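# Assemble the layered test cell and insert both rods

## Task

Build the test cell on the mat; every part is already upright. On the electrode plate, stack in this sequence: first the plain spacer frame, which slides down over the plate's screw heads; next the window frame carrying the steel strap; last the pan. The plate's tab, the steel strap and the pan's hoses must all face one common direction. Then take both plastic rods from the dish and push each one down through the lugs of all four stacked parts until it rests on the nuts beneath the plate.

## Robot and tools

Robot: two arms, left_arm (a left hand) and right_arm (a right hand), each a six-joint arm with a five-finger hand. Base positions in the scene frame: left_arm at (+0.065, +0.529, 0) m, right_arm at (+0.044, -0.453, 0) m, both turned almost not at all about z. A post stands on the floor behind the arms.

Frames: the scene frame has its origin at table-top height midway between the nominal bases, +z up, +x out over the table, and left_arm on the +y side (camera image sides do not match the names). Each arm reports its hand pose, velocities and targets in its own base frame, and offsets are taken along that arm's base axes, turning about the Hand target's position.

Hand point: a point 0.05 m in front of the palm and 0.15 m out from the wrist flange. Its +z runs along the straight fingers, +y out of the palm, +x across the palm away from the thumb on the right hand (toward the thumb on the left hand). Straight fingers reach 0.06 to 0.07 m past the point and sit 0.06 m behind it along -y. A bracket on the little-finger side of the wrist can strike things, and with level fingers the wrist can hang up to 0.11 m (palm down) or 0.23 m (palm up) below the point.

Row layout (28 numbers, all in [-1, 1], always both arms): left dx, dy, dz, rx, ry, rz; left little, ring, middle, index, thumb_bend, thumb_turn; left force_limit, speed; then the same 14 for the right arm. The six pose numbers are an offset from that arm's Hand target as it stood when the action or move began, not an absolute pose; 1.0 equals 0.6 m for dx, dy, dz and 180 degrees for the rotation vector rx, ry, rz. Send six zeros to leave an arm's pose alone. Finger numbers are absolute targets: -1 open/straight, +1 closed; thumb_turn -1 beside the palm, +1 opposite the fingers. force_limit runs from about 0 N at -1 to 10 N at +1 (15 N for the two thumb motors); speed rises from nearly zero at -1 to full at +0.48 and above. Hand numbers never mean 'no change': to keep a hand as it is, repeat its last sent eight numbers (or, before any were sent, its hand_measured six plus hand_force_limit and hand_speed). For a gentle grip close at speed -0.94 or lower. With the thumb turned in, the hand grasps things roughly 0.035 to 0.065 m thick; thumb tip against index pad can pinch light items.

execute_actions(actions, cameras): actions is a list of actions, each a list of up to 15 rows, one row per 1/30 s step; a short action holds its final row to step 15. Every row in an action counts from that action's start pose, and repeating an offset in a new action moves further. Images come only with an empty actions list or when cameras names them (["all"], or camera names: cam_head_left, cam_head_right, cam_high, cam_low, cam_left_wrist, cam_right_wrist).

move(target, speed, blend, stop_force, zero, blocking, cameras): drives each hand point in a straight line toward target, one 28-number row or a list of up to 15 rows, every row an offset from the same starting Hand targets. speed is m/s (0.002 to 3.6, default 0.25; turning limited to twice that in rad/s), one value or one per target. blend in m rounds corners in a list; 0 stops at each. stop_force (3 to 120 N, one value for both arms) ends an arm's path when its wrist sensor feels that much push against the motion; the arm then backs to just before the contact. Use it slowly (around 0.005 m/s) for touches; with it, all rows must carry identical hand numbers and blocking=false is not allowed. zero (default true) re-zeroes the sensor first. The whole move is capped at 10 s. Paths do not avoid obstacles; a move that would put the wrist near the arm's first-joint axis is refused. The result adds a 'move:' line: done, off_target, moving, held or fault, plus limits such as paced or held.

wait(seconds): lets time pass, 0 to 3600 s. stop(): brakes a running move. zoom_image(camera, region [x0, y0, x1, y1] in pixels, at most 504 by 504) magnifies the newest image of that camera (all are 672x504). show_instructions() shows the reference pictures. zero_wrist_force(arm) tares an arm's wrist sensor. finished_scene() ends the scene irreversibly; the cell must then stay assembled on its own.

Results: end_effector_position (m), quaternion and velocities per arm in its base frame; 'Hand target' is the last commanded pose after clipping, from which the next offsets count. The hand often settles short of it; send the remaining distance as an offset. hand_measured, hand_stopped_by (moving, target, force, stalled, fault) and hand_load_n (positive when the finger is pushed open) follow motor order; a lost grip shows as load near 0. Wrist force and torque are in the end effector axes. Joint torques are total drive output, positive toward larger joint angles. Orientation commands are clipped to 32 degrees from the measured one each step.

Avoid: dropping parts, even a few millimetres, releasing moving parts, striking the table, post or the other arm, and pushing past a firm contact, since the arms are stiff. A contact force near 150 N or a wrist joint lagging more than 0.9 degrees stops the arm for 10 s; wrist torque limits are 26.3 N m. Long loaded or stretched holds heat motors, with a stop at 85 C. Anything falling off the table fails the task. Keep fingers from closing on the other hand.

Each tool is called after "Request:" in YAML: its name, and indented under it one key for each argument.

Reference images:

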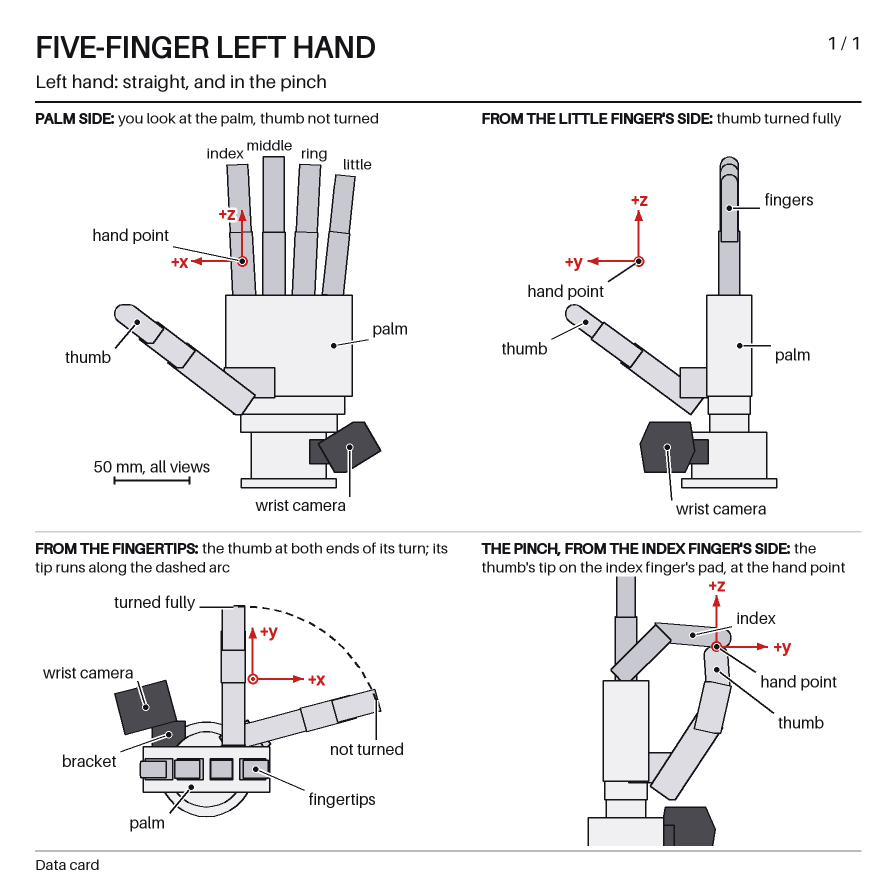

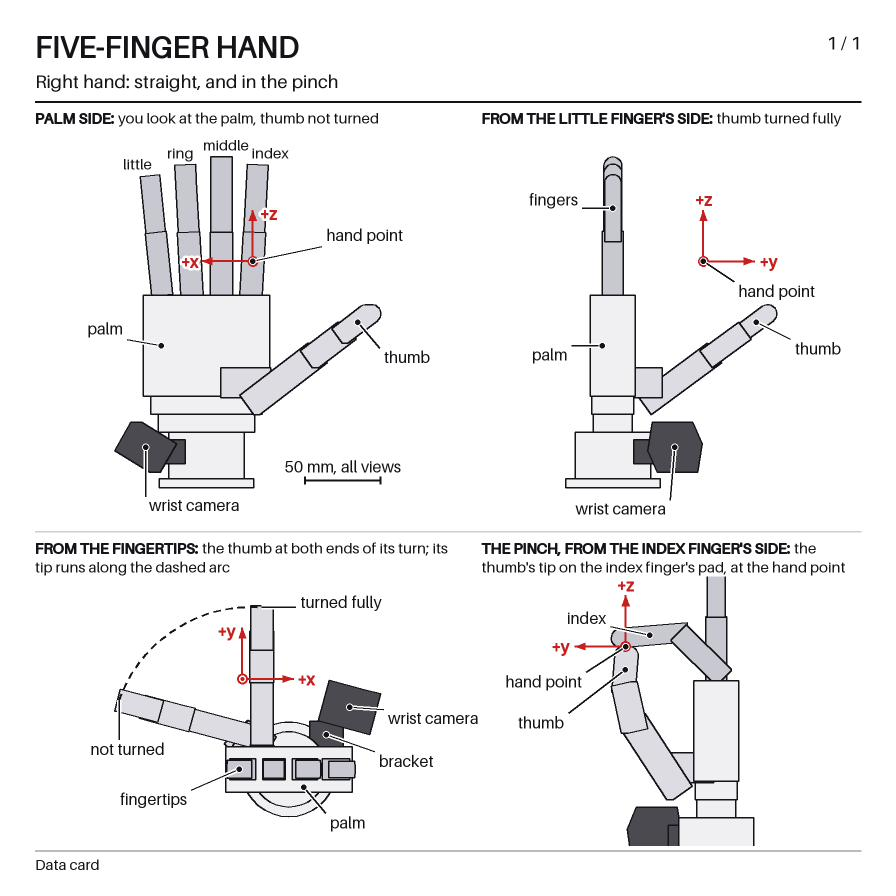

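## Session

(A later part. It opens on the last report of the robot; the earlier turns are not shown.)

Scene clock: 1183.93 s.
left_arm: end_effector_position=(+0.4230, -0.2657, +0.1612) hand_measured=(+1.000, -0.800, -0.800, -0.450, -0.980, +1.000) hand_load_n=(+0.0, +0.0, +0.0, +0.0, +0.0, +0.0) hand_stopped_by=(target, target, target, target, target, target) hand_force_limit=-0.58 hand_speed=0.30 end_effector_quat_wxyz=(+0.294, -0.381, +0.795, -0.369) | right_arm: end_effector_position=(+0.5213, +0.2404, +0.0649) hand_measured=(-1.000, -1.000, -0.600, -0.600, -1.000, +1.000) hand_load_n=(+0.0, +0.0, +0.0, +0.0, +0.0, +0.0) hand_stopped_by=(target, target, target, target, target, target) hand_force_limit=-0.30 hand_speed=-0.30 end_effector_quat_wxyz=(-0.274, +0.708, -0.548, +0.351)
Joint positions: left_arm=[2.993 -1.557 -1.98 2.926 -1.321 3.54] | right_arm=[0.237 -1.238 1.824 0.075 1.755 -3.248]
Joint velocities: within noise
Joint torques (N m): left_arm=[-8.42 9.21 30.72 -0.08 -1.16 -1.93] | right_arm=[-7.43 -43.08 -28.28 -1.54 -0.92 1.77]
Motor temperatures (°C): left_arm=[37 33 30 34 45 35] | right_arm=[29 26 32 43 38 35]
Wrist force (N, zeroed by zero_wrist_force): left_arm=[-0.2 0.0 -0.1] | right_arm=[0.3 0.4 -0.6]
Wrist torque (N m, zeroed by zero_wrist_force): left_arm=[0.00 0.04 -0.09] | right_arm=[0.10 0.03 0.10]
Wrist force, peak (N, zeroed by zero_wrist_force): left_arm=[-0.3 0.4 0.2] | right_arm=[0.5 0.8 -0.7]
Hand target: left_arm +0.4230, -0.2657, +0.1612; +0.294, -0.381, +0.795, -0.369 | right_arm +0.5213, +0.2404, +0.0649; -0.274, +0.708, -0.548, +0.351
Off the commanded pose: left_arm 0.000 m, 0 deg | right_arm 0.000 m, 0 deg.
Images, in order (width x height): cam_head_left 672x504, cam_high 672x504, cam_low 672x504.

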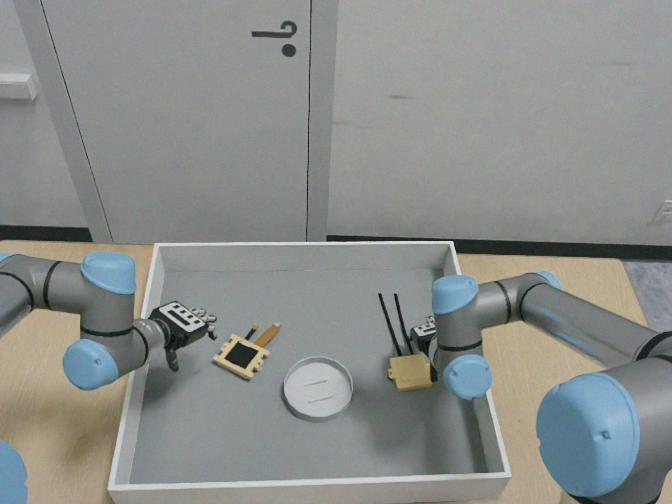

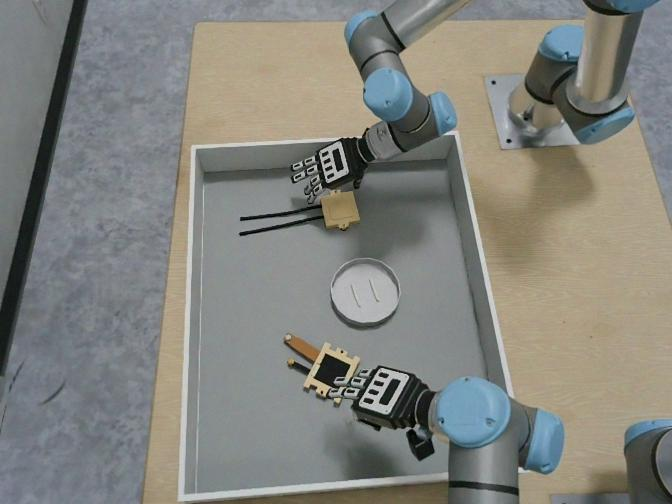

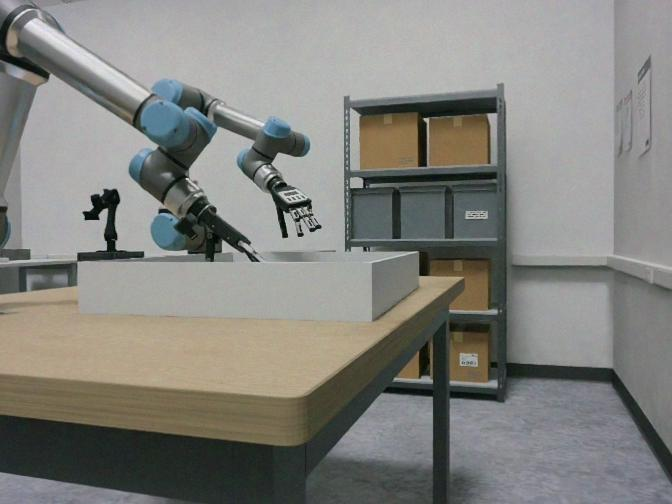

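Request:
move:
  target: [0,0,0,0,0,0,1,-0.8,-0.8,-0.45,-0.98,1,-0.58,0.3,-0.021,0.0253,-0.016,0,0,0,-1,-1,-0.6,-0.6,-1,1,-0.3,-0.3]
  speed: 0.08
  cameras: ["cam_right_wrist","cam_high"]

Request:
zoom_image:
  camera: "cam_high"
  region: [280, 130, 400, 250]

Scene clock: 1191.63 s.
left_arm: end_effector_position=(+0.4230, -0.2657, +0.1612) hand_measured=(+1.000, -0.800, -0.800, -0.450, -0.980, +1.000) hand_load_n=(+0.0, +0.0, +0.0, +0.0, +0.0, +0.0) hand_stopped_by=(target, target, target, target, target, target) hand_force_limit=-0.58 hand_speed=0.30 end_effector_quat_wxyz=(+0.294, -0.381, +0.795, -0.369) | right_arm: end_effector_position=(+0.5086, +0.2555, +0.0551) hand_measured=(-1.000, -1.000, -0.600, -0.600, -1.000, +1.000) hand_load_n=(+0.0, +0.0, +0.0, +0.0, +0.0, +0.0) hand_stopped_by=(target, target, target, target, target, target) hand_force_limit=-0.30 hand_speed=-0.30 end_effector_quat_wxyz=(-0.274, +0.708, -0.548, +0.350) end_effector_velocity=(+0.001, -0.001, +0.001) end_effector_angular_velocity=(-0.001, +0.002, +0.003)
Joint positions: left_arm=[2.993 -1.557 -1.98 2.926 -1.321 3.54] | right_arm=[0.281 -1.228 1.841 0.054 1.79 -3.22]
Joint velocities: left_arm=[within noise] | right_arm=[-0.003 -0.001 -0.002 0.004 -0.005 -0.005]
Joint torques (N m): left_arm=[-7.64 9.59 30.83 -0.05 -1.29 -1.72] | right_arm=[-7.95 -44.21 -27.19 1.98 -1.21 -2.29]
Wrist force (N, zeroed by zero_wrist_force): left_arm=[-0.1 -0.1 0.0] | right_arm=[0.2 0.0 -0.7]
Wrist torque (N m, zeroed by zero_wrist_force): left_arm=[-0.02 0.03 -0.08] | right_arm=[0.07 0.04 0.16]
Wrist force, peak (N, zeroed by zero_wrist_force): left_arm=[-0.5 0.2 -0.1] | right_arm=[1.0 -0.7 -0.4]
Hand target: left_arm +0.4230, -0.2657, +0.1612; +0.294, -0.381, +0.795, -0.369 | right_arm +0.5087, +0.2556, +0.0553; -0.274, +0.708, -0.548, +0.351
Off the commanded pose: left_arm 0.000 m, 0 deg | right_arm 0.000 m, 0 deg.
move: done
Images, in order (width x height): cam_high 672x504, cam_right_wrist 672x504.

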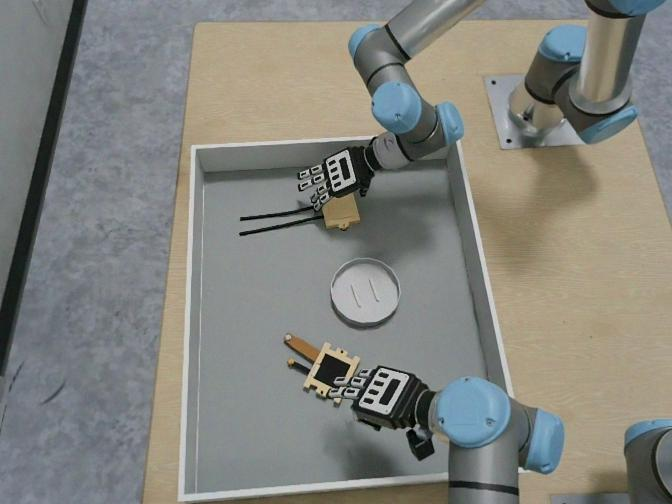

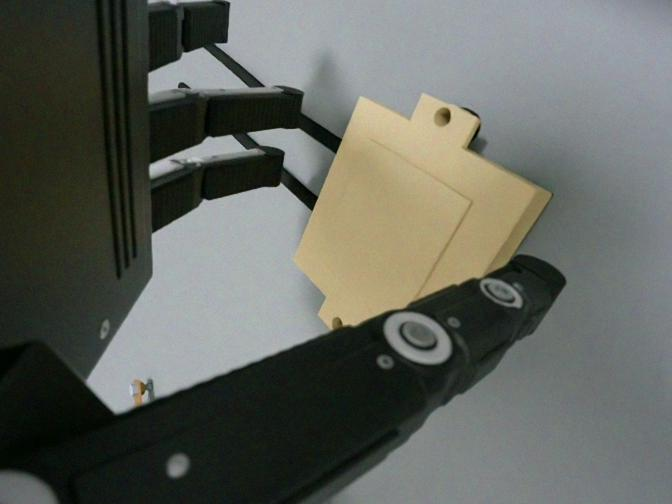

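Scaled by 4.200.

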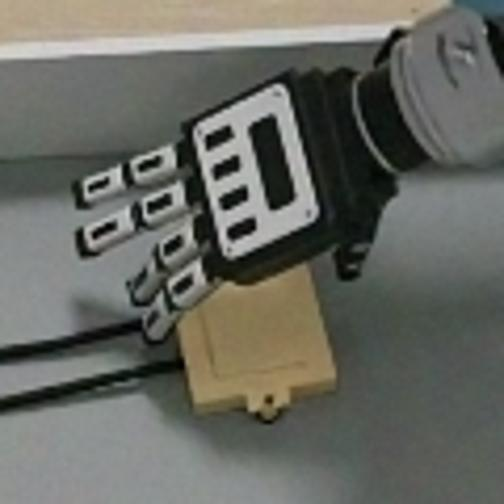

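Request:
zoom_image:
  camera: "cam_right_wrist"
  region: [280, 80, 580, 380]

Scaled by 1.680.

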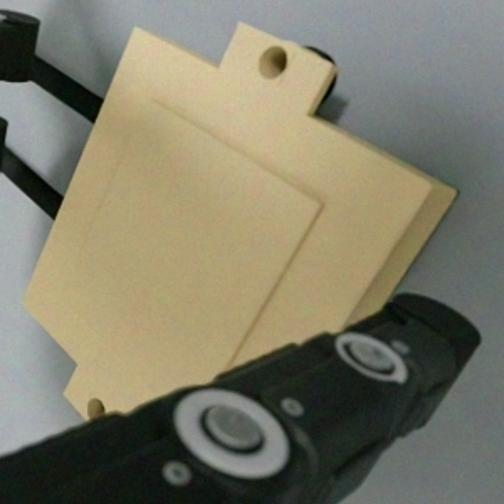

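Request:
move:
  target: [0,0,0,0,0,0,1,-0.8,-0.8,-0.45,-0.98,1,-0.58,0.3,0,0,-0.0167,0,0,0,-1,-1,-0.6,-0.6,-1,1,-0.3,-0.3]
  speed: 0.03
  stop_force: 4
  cameras: ["cam_right_wrist","cam_high"]

Request:
zoom_image:
  camera: "cam_right_wrist"
  region: [200, 40, 560, 350]

Request:
zoom_image:
  camera: "cam_high"
  region: [280, 150, 380, 250]

Scene clock: 1201.23 s.
left_arm: end_effector_position=(+0.4230, -0.2657, +0.1612) hand_measured=(+1.000, -0.800, -0.800, -0.450, -0.980, +1.000) hand_load_n=(+0.0, +0.0, +0.0, +0.0, +0.0, +0.0) hand_stopped_by=(target, target, target, target, target, target) hand_force_limit=-0.58 hand_speed=0.30 end_effector_quat_wxyz=(+0.294, -0.381, +0.795, -0.369) | right_arm: end_effector_position=(+0.5087, +0.2556, +0.0453) hand_measured=(-1.000, -1.000, -0.600, -0.600, -1.000, +1.000) hand_load_n=(+0.0, +0.0, +0.0, +0.0, +0.0, +0.0) hand_stopped_by=(target, target, target, target, target, target) hand_force_limit=-0.30 hand_speed=-0.30 end_effector_quat_wxyz=(-0.274, +0.708, -0.548, +0.351)
Joint positions: left_arm=[2.993 -1.557 -1.98 2.926 -1.321 3.54] | right_arm=[0.281 -1.214 1.852 0.029 1.79 -3.22]
Joint torques (N m): left_arm=[-8.13 9.39 31.14 0.01 -1.27 -1.8] | right_arm=[5.4 -44.86 -27.32 1.8 0.36 0.73]
Wrist force (N, zeroed by zero_wrist_force): left_arm=[0.0 0.1 0.3] | right_arm=[-0.1 0.2 -0.5]
Wrist torque (N m, zeroed by zero_wrist_force): left_arm=[-0.01 0.02 -0.08] | right_arm=[0.09 0.08 0.16]
Wrist force, peak (N, zeroed by zero_wrist_force): left_arm=[-0.3 0.4 0.0] | right_arm=[0.4 0.7 -0.7]
Hand target: left_arm +0.4230, -0.2657, +0.1612; +0.294, -0.381, +0.795, -0.369 | right_arm +0.5087, +0.2556, +0.0453; -0.274, +0.708, -0.548, +0.351
Off the commanded pose: left_arm 0.000 m, 0 deg | right_arm 0.000 m, 0 deg.
move: done
Images, in order (width x height): cam_high 672x504, cam_right_wrist 672x504.

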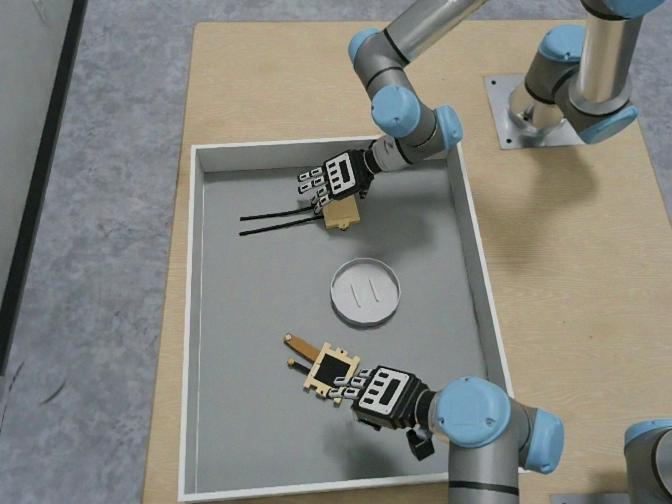

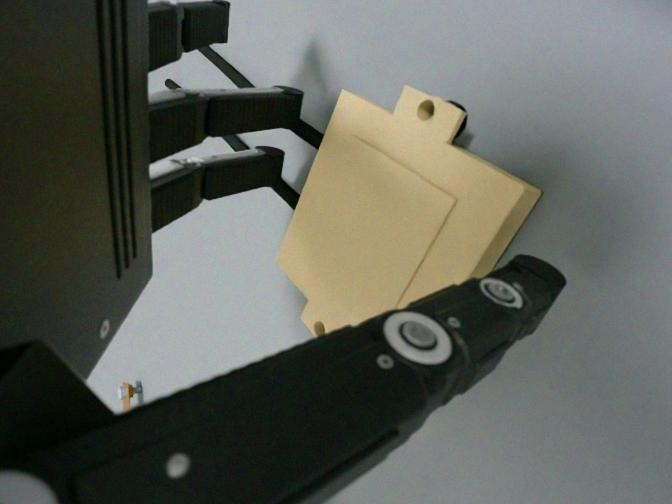

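Scaled by 1.400.

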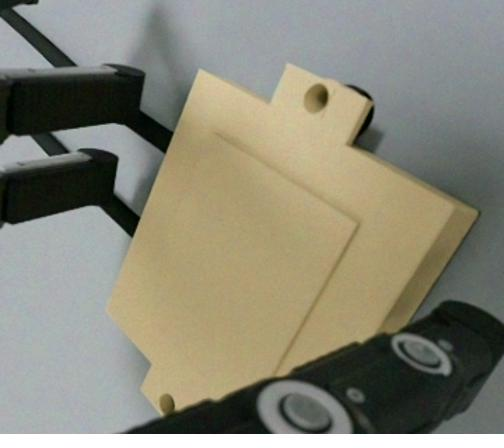

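Scaled by 5.040.

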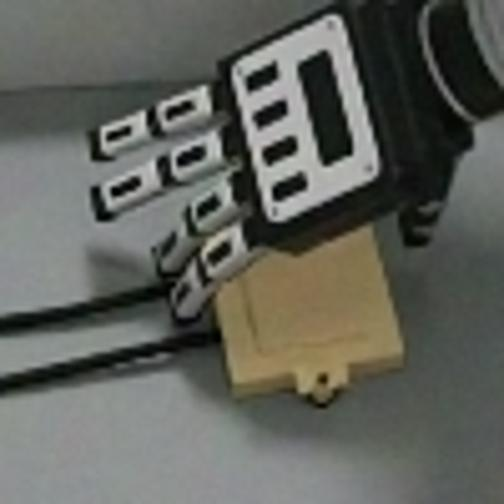

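Request:
move:
  target: [0,0,0,0,0,0,1,-0.8,-0.8,-0.45,-0.98,1,-0.58,0.3,0.0033,0.0005,-0.0088,0,0,0,-1,-1,-0.6,-0.6,-1,1,-0.3,-0.3]
  speed: 0.02
  stop_force: 3
  cameras: ["cam_right_wrist","cam_high"]

Request:
zoom_image:
  camera: "cam_right_wrist"
  region: [220, 60, 420, 260]

Request:
zoom_image:
  camera: "cam_high"
  region: [290, 170, 370, 250]

Scene clock: 1206.87 s.
left_arm: end_effector_position=(+0.4230, -0.2657, +0.1612) hand_measured=(+1.000, -0.800, -0.800, -0.450, -0.980, +1.000) hand_load_n=(+0.0, +0.0, +0.0, +0.0, +0.0, +0.0) hand_stopped_by=(target, target, target, target, target, target) hand_force_limit=-0.58 hand_speed=0.30 end_effector_quat_wxyz=(+0.294, -0.381, +0.795, -0.369) | right_arm: end_effector_position=(+0.5107, +0.2559, +0.0400) hand_measured=(-1.000, -1.000, -0.600, -0.600, -1.000, +1.000) hand_load_n=(+0.0, +0.0, +0.0, +0.0, +0.0, +0.0) hand_stopped_by=(target, target, target, target, target, target) hand_force_limit=-0.30 hand_speed=-0.30 end_effector_quat_wxyz=(-0.274, +0.708, -0.548, +0.351)
Joint positions: left_arm=[2.993 -1.557 -1.98 2.926 -1.321 3.54] | right_arm=[0.281 -1.203 1.852 0.018 1.789 -3.221]
Joint torques (N m): left_arm=[-8.42 9.6 31.53 0.05 -1.28 -1.73] | right_arm=[-6.01 -44.61 -24.27 1.99 -0.43 -1.97]
Wrist force (N, zeroed by zero_wrist_force): left_arm=[-0.1 0.2 0.0] | right_arm=[0.4 -0.3 -1.1]
Wrist torque (N m, zeroed by zero_wrist_force): left_arm=[0.01 0.03 -0.09] | right_arm=[0.09 0.05 0.18]
Wrist force, peak (N, zeroed by zero_wrist_force): left_arm=[-0.2 0.5 0.0] | right_arm=[0.4 -0.7 -1.6]
Hand target: left_arm +0.4230, -0.2657, +0.1612; +0.294, -0.381, +0.795, -0.369 | right_arm +0.5107, +0.2559, +0.0400; -0.274, +0.708, -0.548, +0.351
Off the commanded pose: left_arm 0.000 m, 0 deg | right_arm 0.000 m, 0 deg.
move: done
Images, in order (width x height): cam_high 672x504, cam_right_wrist 672x504.

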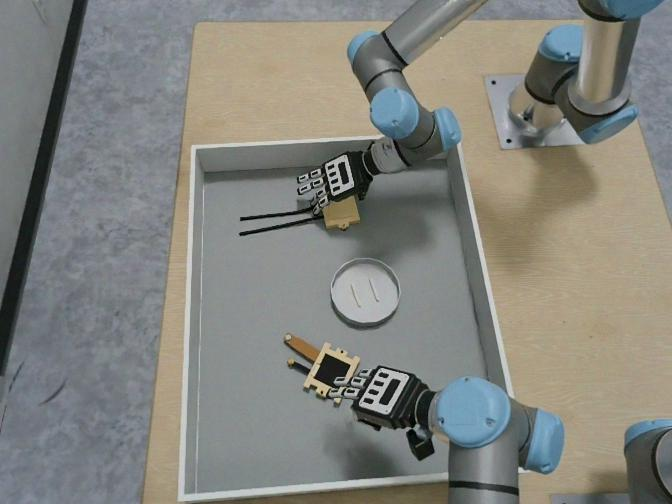

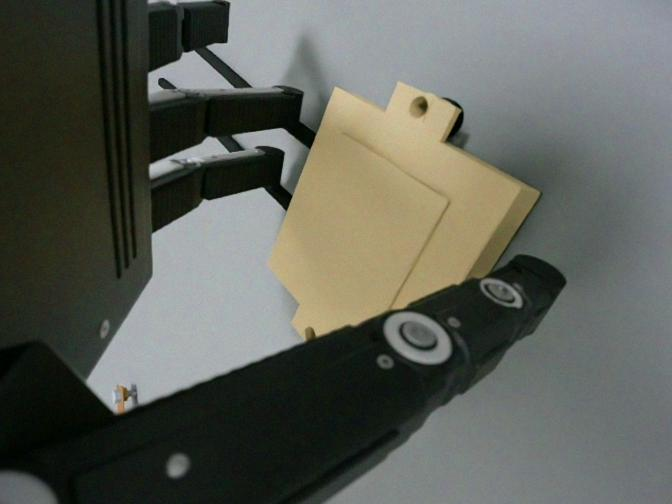

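Scaled by 2.520.

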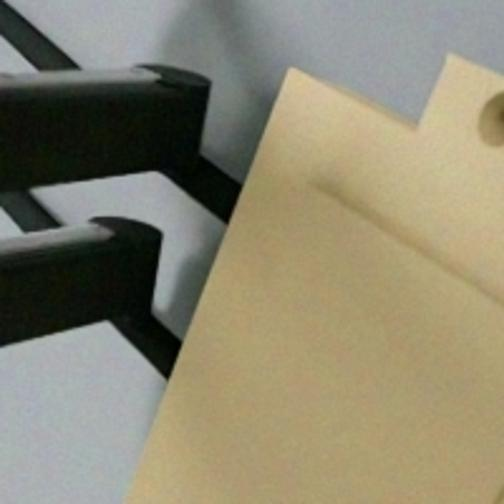

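Scaled by 6.300.

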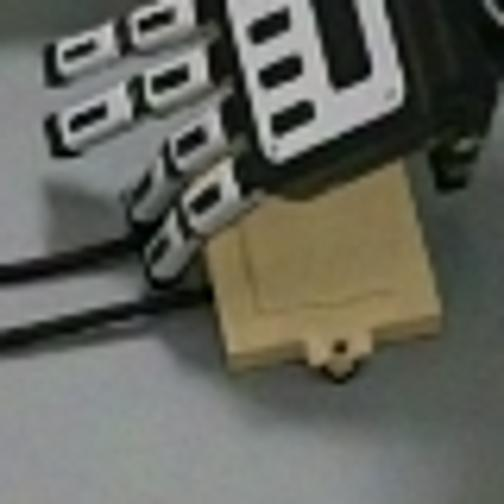

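Request:
zoom_image:
  camera: "cam_right_wrist"
  region: [440, 150, 560, 270]

Request:
zoom_image:
  camera: "cam_right_wrist"
  region: [380, 70, 480, 170]

Scaled by 4.200.

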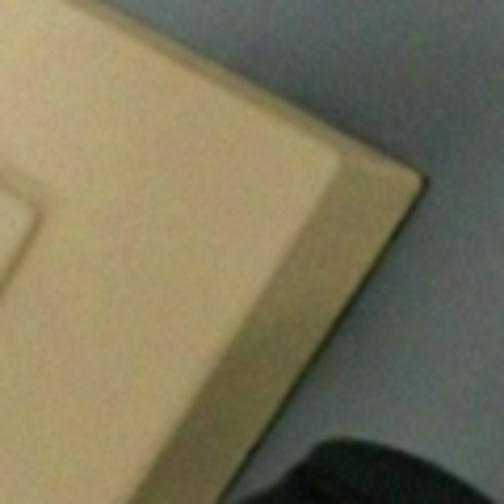

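Scaled by 5.040.

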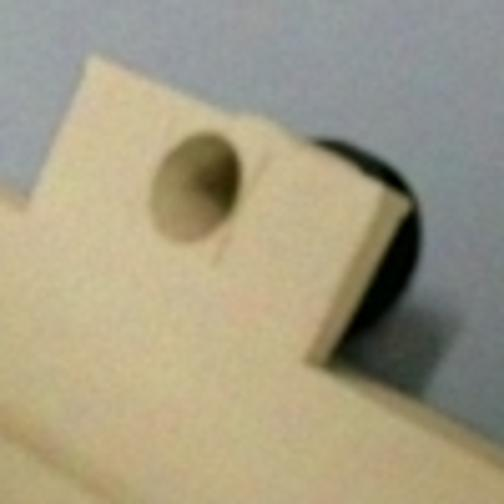

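Request:
move:
  target: [0,0,0,0,0,0,1,-0.8,-0.8,-0.45,-0.98,1,-0.58,0.3,0.0105,-0.0085,0,0,0,-0.00833,-1,-1,-0.6,-0.6,-1,1,-0.3,-0.3]
  speed: 0.02
  cameras: ["cam_right_wrist","cam_high"]

Request:
zoom_image:
  camera: "cam_right_wrist"
  region: [220, 60, 420, 260]

Request:
zoom_image:
  camera: "cam_high"
  region: [290, 170, 370, 250]

Scene clock: 1215.90 s.
left_arm: end_effector_position=(+0.4230, -0.2657, +0.1612) hand_measured=(+1.000, -0.800, -0.800, -0.450, -0.980, +1.000) hand_load_n=(+0.0, +0.0, +0.0, +0.0, +0.0, +0.5) hand_stopped_by=(target, target, target, target, target, target) hand_force_limit=-0.58 hand_speed=0.30 end_effector_quat_wxyz=(+0.294, -0.381, +0.795, -0.369) | right_arm: end_effector_position=(+0.5171, +0.2507, +0.0400) hand_measured=(-1.000, -1.000, -0.600, -0.600, -1.000, +1.000) hand_load_n=(+0.0, +0.0, +0.0, +0.0, +0.0, +0.0) hand_stopped_by=(target, target, target, target, target, target) hand_force_limit=-0.30 hand_speed=-0.30 end_effector_quat_wxyz=(-0.270, +0.701, -0.558, +0.354)
Joint positions: left_arm=[2.993 -1.557 -1.98 2.926 -1.321 3.54] | right_arm=[0.274 -1.193 1.837 0.025 1.805 -3.208]
Joint torques (N m): left_arm=[-7.68 8.4 30.99 0 -1.36 -1.78] | right_arm=[0.87 -33.47 -14.9 0.91 -0.6 0.17]
Wrist force (N, zeroed by zero_wrist_force): left_arm=[0.0 0.2 0.1] | right_arm=[0.3 0.3 0.0]
Wrist torque (N m, zeroed by zero_wrist_force): left_arm=[0.01 0.02 -0.08] | right_arm=[0.07 -0.02 0.11]
Wrist force, peak (N, zeroed by zero_wrist_force): left_arm=[-0.4 0.3 0.0] | right_arm=[0.3 -0.8 -1.5]
Hand target: left_arm +0.4230, -0.2657, +0.1612; +0.294, -0.381, +0.795, -0.369 | right_arm +0.5170, +0.2508, +0.0400; -0.270, +0.701, -0.557, +0.354
Off the commanded pose: left_arm 0.000 m, 0 deg | right_arm 0.000 m, 0 deg.
move: done
Images, in order (width x height): cam_high 672x504, cam_right_wrist 672x504.

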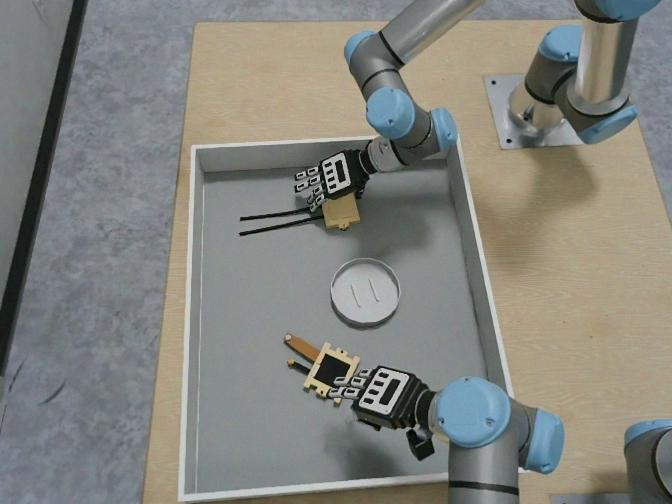

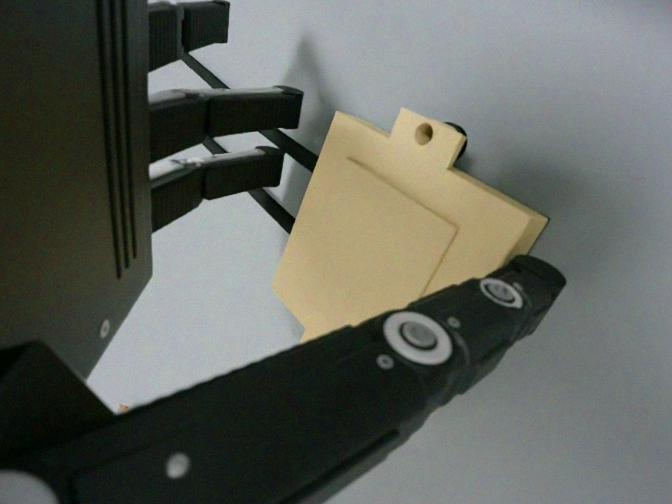

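Scaled by 2.520.

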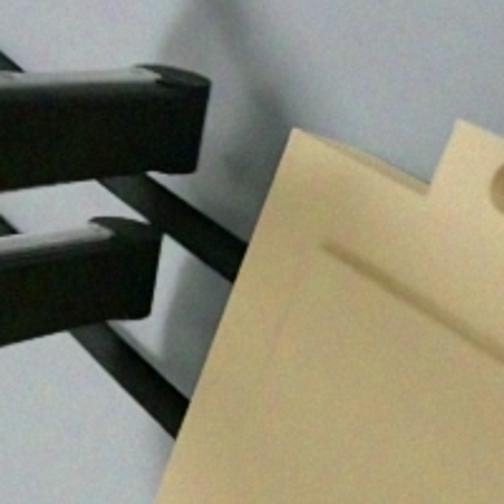

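Scaled by 6.300.

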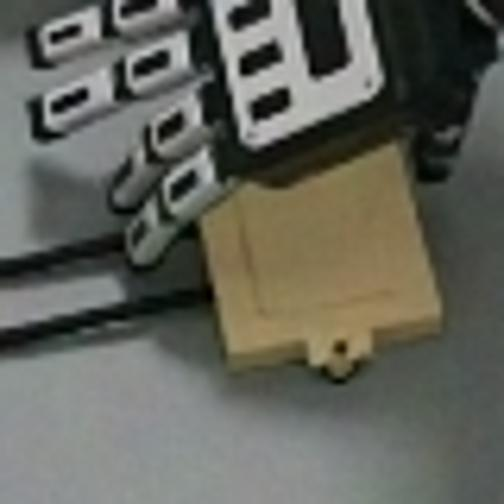

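Request:
move:
  target: [0,0,0,0,0,0,1,-0.8,-0.8,-0.45,-0.98,1,-0.58,0.3,0.0015,0.0018,-0.0072,0,0,0,-1,-1,-0.6,-0.6,-1,1,-0.3,-0.3]
  speed: 0.02
  stop_force: 3
  cameras: ["cam_right_wrist"]

Request:
zoom_image:
  camera: "cam_right_wrist"
  region: [220, 60, 420, 260]

Scene clock: 1222.10 s.
left_arm: end_effector_position=(+0.4230, -0.2657, +0.1612) hand_measured=(+1.000, -0.800, -0.800, -0.450, -0.980, +1.000) hand_load_n=(+0.0, +0.0, +0.0, +0.0, +0.0, +0.0) hand_stopped_by=(target, target, target, target, target, target) hand_force_limit=-0.58 hand_speed=0.30 end_effector_quat_wxyz=(+0.294, -0.381, +0.795, -0.369) | right_arm: end_effector_position=(+0.5179, +0.2519, +0.0357) hand_measured=(-1.000, -1.000, -0.600, -0.600, -1.000, +1.000) hand_load_n=(+0.0, +0.0, +0.0, +0.0, +0.0, +0.0) hand_stopped_by=(target, target, target, target, target, target) hand_force_limit=-0.30 hand_speed=-0.30 end_effector_quat_wxyz=(-0.270, +0.701, -0.557, +0.354)
Joint positions: left_arm=[2.993 -1.557 -1.98 2.926 -1.321 3.54] | right_arm=[0.276 -1.184 1.838 0.016 1.806 -3.207]
Joint torques (N m): left_arm=[-7.97 8.8 31.19 -0.15 -1.14 -1.74] | right_arm=[-4.57 -45.49 -9.26 1.97 -0.81 -0.12]
Wrist force (N, zeroed by zero_wrist_force): left_arm=[-0.3 0.1 0.0] | right_arm=[0.0 0.3 -0.2]
Wrist torque (N m, zeroed by zero_wrist_force): left_arm=[0.01 0.06 -0.10] | right_arm=[0.09 0.04 0.10]
Wrist force, peak (N, zeroed by zero_wrist_force): left_arm=[-0.2 0.4 -0.1] | right_arm=[0.0 0.7 -0.5]
Hand target: left_arm +0.4230, -0.2657, +0.1612; +0.294, -0.381, +0.795, -0.369 | right_arm +0.5179, +0.2518, +0.0357; -0.270, +0.701, -0.557, +0.354
Off the commanded pose: left_arm 0.000 m, 0 deg | right_arm 0.000 m, 0 deg.
move: done

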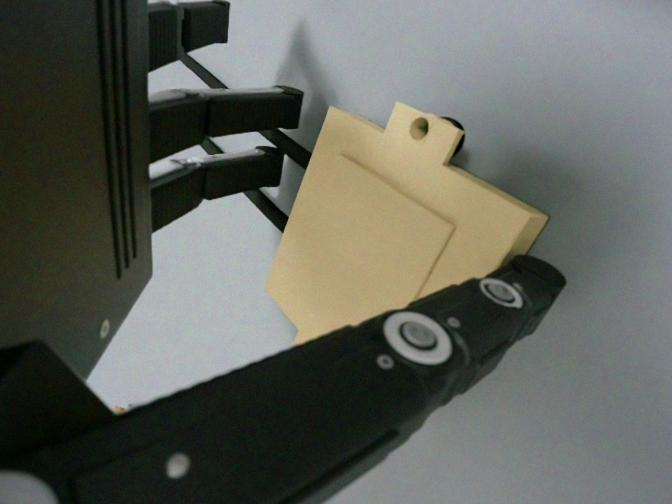

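Scaled by 2.520.

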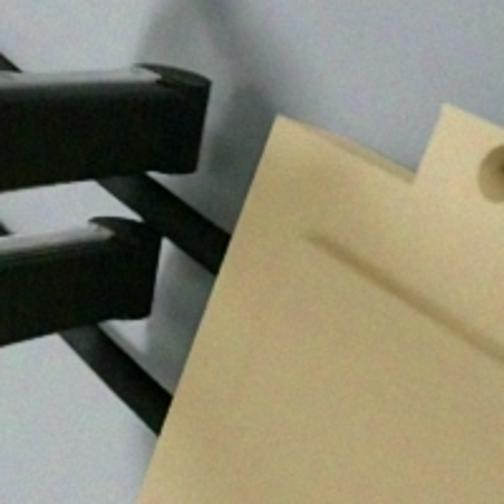

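Request:
move:
  target: [0,0,0,0,0,0,1,-0.8,-0.8,-0.45,-0.98,1,-0.58,0.3,0,0,0,0,0,0,-1,-1,-0.4,-0.4,-1,1,-0.6,-0.9]
  speed: 0.02
  cameras: ["cam_right_wrist","cam_high"]

Request:
zoom_image:
  camera: "cam_right_wrist"
  region: [220, 60, 420, 260]

Request:
zoom_image:
  camera: "cam_high"
  region: [290, 170, 370, 250]

Scene clock: 1223.67 s.
left_arm: end_effector_position=(+0.4230, -0.2657, +0.1612) hand_measured=(+1.000, -0.800, -0.800, -0.450, -0.980, +1.000) hand_load_n=(+0.0, +0.0, +0.0, +0.0, +0.0, +0.0) hand_stopped_by=(target, target, target, target, target, target) hand_force_limit=-0.58 hand_speed=0.30 end_effector_quat_wxyz=(+0.294, -0.381, +0.795, -0.369) | right_arm: end_effector_position=(+0.5179, +0.2518, +0.0357) hand_measured=(-1.000, -1.000, -0.400, -0.400, -1.000, +1.000) hand_load_n=(+0.0, +0.0, +0.0, +0.0, +0.0, +0.0) hand_stopped_by=(target, target, target, target, target, target) hand_force_limit=-0.60 hand_speed=-0.90 end_effector_quat_wxyz=(-0.270, +0.701, -0.557, +0.354)
Joint positions: left_arm=[2.993 -1.557 -1.98 2.926 -1.321 3.54] | right_arm=[0.276 -1.184 1.838 0.016 1.806 -3.207]
Joint torques (N m): left_arm=[-8.29 9.33 31.68 -0.07 -1.08 -1.94] | right_arm=[-5.74 -45.47 -15.02 2.01 -0.82 -2.14]
Wrist force (N, zeroed by zero_wrist_force): left_arm=[0.0 0.2 0.0] | right_arm=[-0.1 -0.1 -0.6]
Wrist torque (N m, zeroed by zero_wrist_force): left_arm=[0.02 0.02 -0.08] | right_arm=[0.07 0.05 0.09]
Wrist force, peak (N, zeroed by zero_wrist_force): left_arm=[-0.1 0.5 -0.1] | right_arm=[0.1 0.7 -0.4]
Hand target: left_arm +0.4230, -0.2657, +0.1612; +0.294, -0.381, +0.795, -0.369 | right_arm +0.5179, +0.2518, +0.0357; -0.270, +0.701, -0.557, +0.354
Off the commanded pose: left_arm 0.000 m, 0 deg | right_arm 0.000 m, 0 deg.
move: done
Images, in order (width x height): cam_high 672x504, cam_right_wrist 672x504.

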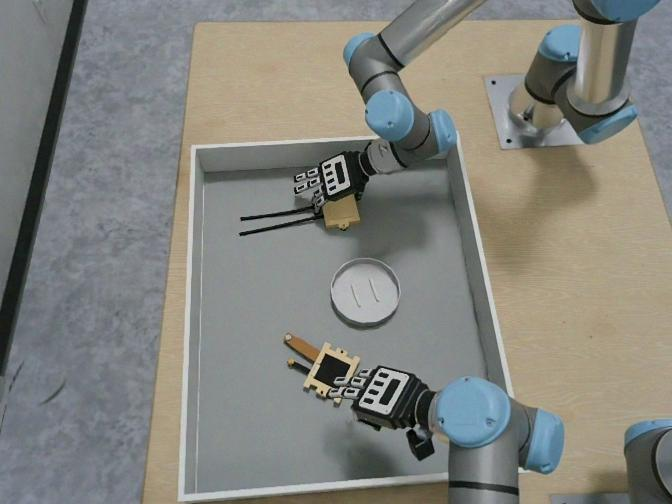

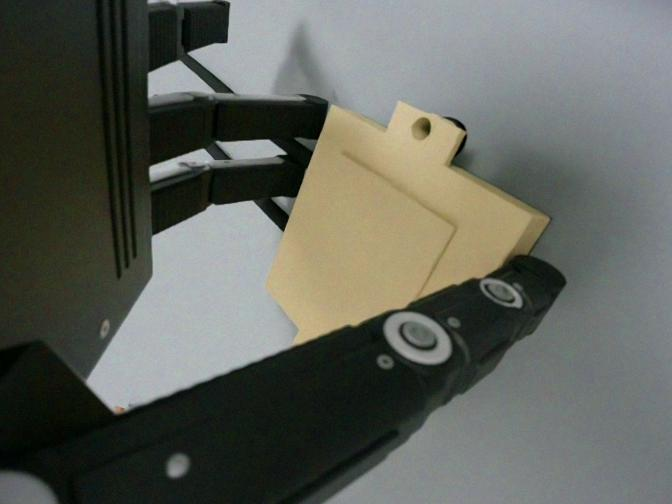

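Scaled by 2.520.

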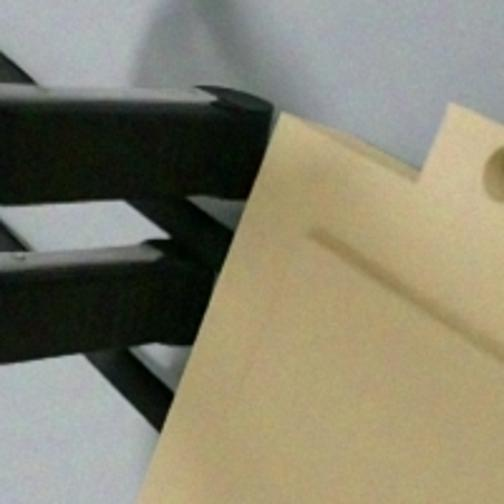

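Scaled by 6.300.

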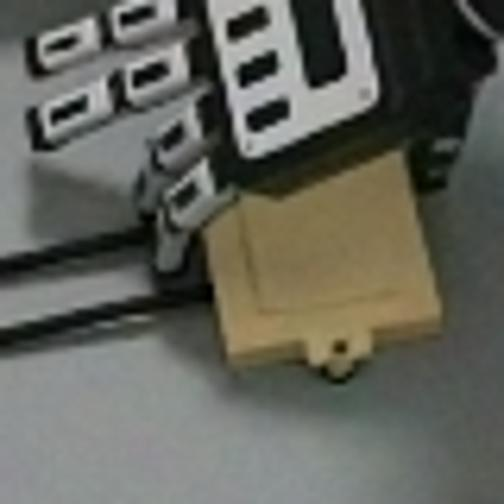

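Request:
move:
  target: [0,0,0,0,0,0,1,-0.8,-0.8,-0.45,-0.98,1,-0.58,0.3,0,0,0,0,0,0,-1,-1,-0.1,-0.1,-1,1,-0.4,-0.95]
  speed: 0.02
  cameras: ["cam_right_wrist","cam_high"]

Request:
zoom_image:
  camera: "cam_right_wrist"
  region: [220, 60, 420, 260]

Scene clock: 1225.83 s.
left_arm: end_effector_position=(+0.4230, -0.2657, +0.1612) hand_measured=(+1.000, -0.800, -0.800, -0.450, -0.980, +1.000) hand_load_n=(+0.0, +0.0, +0.0, +0.0, +0.0, +0.0) hand_stopped_by=(target, target, target, target, target, target) hand_force_limit=-0.58 hand_speed=0.30 end_effector_quat_wxyz=(+0.294, -0.381, +0.795, -0.369) | right_arm: end_effector_position=(+0.5179, +0.2518, +0.0357) hand_measured=(-1.000, -1.000, -0.212, -0.208, -1.000, +1.000) hand_load_n=(+0.0, +0.0, +3.5, +3.0, +0.5, +0.0) hand_stopped_by=(target, target, force, force, target, target) hand_force_limit=-0.40 hand_speed=-0.95 end_effector_quat_wxyz=(-0.270, +0.701, -0.557, +0.354)
Joint positions: left_arm=[2.993 -1.557 -1.98 2.926 -1.321 3.54] | right_arm=[0.276 -1.184 1.838 0.016 1.806 -3.207]
Joint torques (N m): left_arm=[-7.71 8.83 31.49 -0.01 -1.36 -1.73] | right_arm=[-6.18 -44.95 -21.3 1.92 -0.77 -2.26]
Wrist force (N, zeroed by zero_wrist_force): left_arm=[0.0 0.2 -0.1] | right_arm=[-0.1 0.5 0.0]
Wrist torque (N m, zeroed by zero_wrist_force): left_arm=[0.02 0.01 -0.08] | right_arm=[0.08 0.04 0.09]
Wrist force, peak (N, zeroed by zero_wrist_force): left_arm=[-0.2 0.4 0.1] | right_arm=[-0.1 1.2 0.2]
Hand target: left_arm +0.4230, -0.2657, +0.1612; +0.294, -0.381, +0.795, -0.369 | right_arm +0.5179, +0.2518, +0.0357; -0.270, +0.701, -0.557, +0.354
Off the commanded pose: left_arm 0.000 m, 0 deg | right_arm 0.000 m, 0 deg.
move: done
Images, in order (width x height): cam_high 672x504, cam_right_wrist 672x504.

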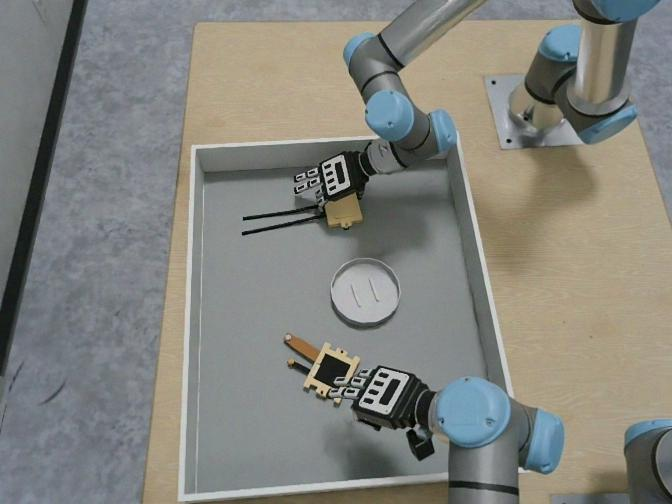

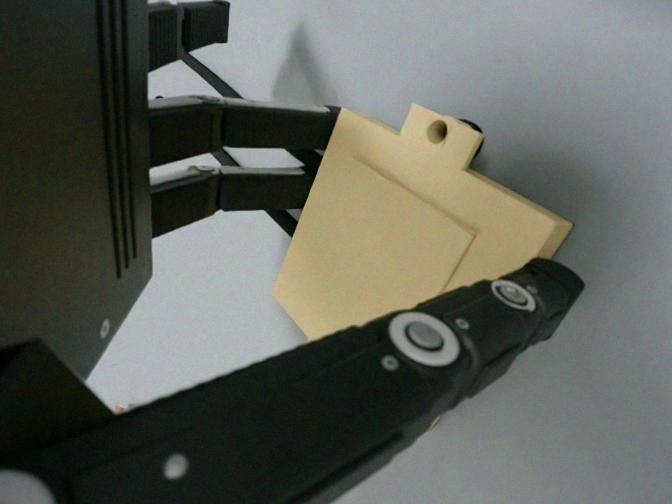

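Scaled by 2.520.

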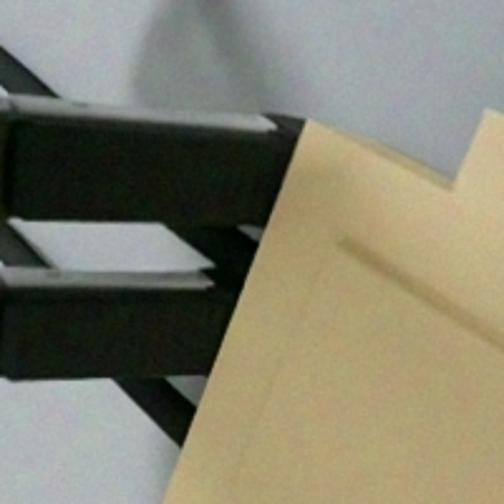

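Request:
zero_wrist_force:
  arm: "right_arm"

Request:
move:
  target: [0,0,0,0,0,0,1,-0.8,-0.8,-0.45,-0.98,1,-0.58,0.3,0,0,0.0167,0,0,0,-1,-1,-0.1,-0.1,-1,1,-0.4,-0.95]
  speed: 0.015
  cameras: ["cam_right_wrist","cam_high","cam_head_right"]

Request:
zoom_image:
  camera: "cam_head_right"
  region: [350, 280, 470, 400]

Request:
zoom_image:
  camera: "cam_right_wrist"
  region: [260, 60, 600, 360]

Wrist force sensor zeroed.

Scene clock: 1227.53 s.
left_arm: end_effector_position=(+0.4230, -0.2657, +0.1612) hand_measured=(+1.000, -0.800, -0.800, -0.450, -0.980, +1.000) hand_load_n=(+0.0, +0.0, +0.0, +0.0, +0.0, +0.0) hand_stopped_by=(target, target, target, target, target, target) hand_force_limit=-0.58 hand_speed=0.30 end_effector_quat_wxyz=(+0.294, -0.381, +0.795, -0.369) | right_arm: end_effector_position=(+0.5179, +0.2519, +0.0459) hand_measured=(-1.000, -1.000, -0.212, -0.208, -1.000, +1.000) hand_load_n=(+0.0, +0.0, +3.5, +3.0, +0.0, +0.0) hand_stopped_by=(target, target, force, force, target, target) hand_force_limit=-0.40 hand_speed=-0.95 end_effector_quat_wxyz=(-0.270, +0.701, -0.557, +0.354)
Joint positions: left_arm=[2.993 -1.557 -1.98 2.926 -1.321 3.54] | right_arm=[0.276 -1.198 1.827 0.041 1.806 -3.207]
Joint torques (N m): left_arm=[-7.43 8.88 31.69 0.08 -1.23 -1.74] | right_arm=[-5.63 -25.8 -16.72 -1.64 -0.84 -2.22]
Wrist force (N, zeroed by zero_wrist_force): left_arm=[-0.1 0.2 0.3] | right_arm=[0.2 0.3 0.3]
Wrist torque (N m, zeroed by zero_wrist_force): left_arm=[-0.01 0.05 -0.09] | right_arm=[0.00 -0.01 -0.02]
Wrist force, peak (N, zeroed by zero_wrist_force): left_arm=[-0.3 0.3 0.0] | right_arm=[0.1 1.0 0.2]
Hand target: left_arm +0.4230, -0.2657, +0.1612; +0.294, -0.381, +0.795, -0.369 | right_arm +0.5179, +0.2518, +0.0457; -0.270, +0.701, -0.557, +0.354
Off the commanded pose: left_arm 0.000 m, 0 deg | right_arm 0.000 m, 0 deg.
move: done
Images, in order (width x height): cam_head_right 672x504, cam_high 672x504, cam_right_wrist 672x504.

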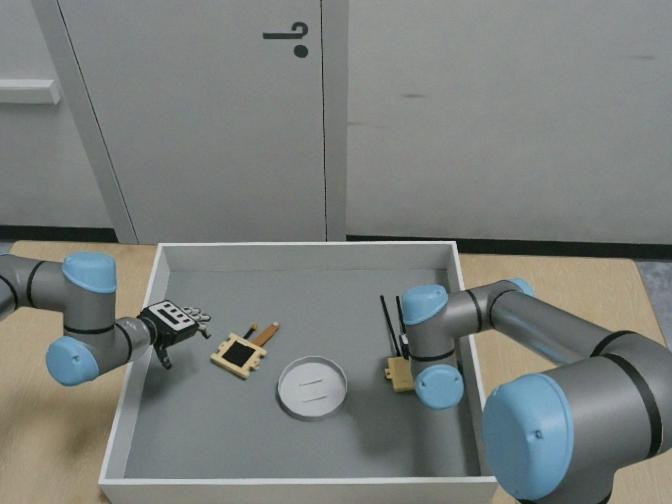

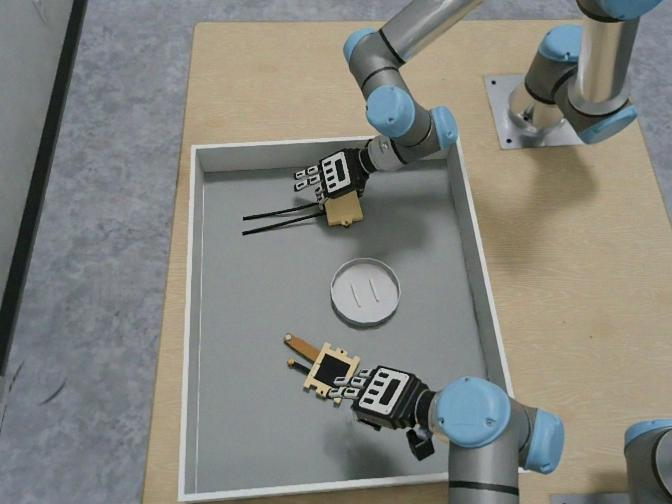

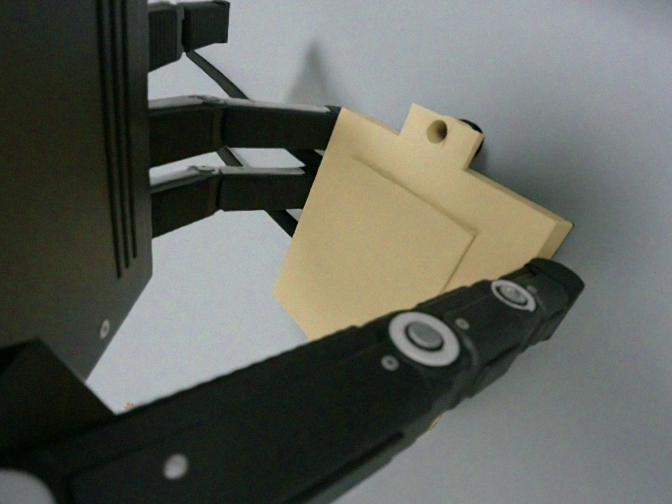

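Scaled by 4.200.

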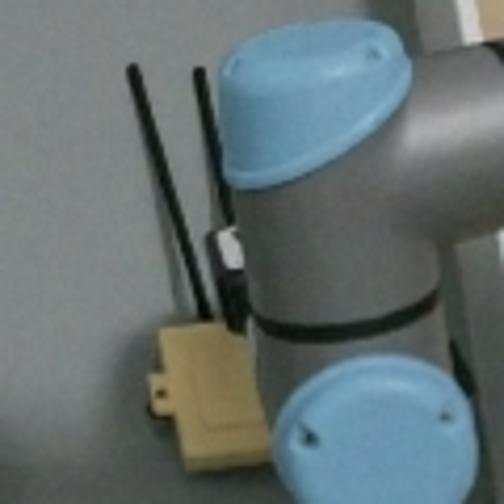

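Scaled by 1.482.

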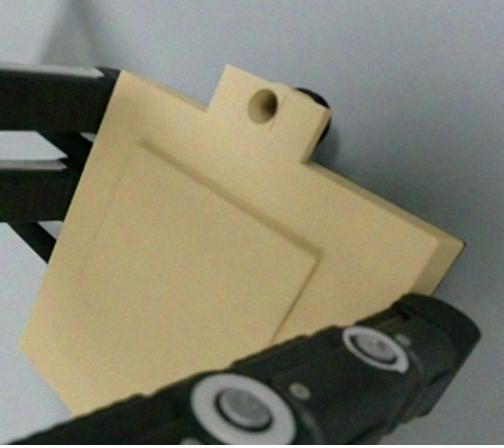

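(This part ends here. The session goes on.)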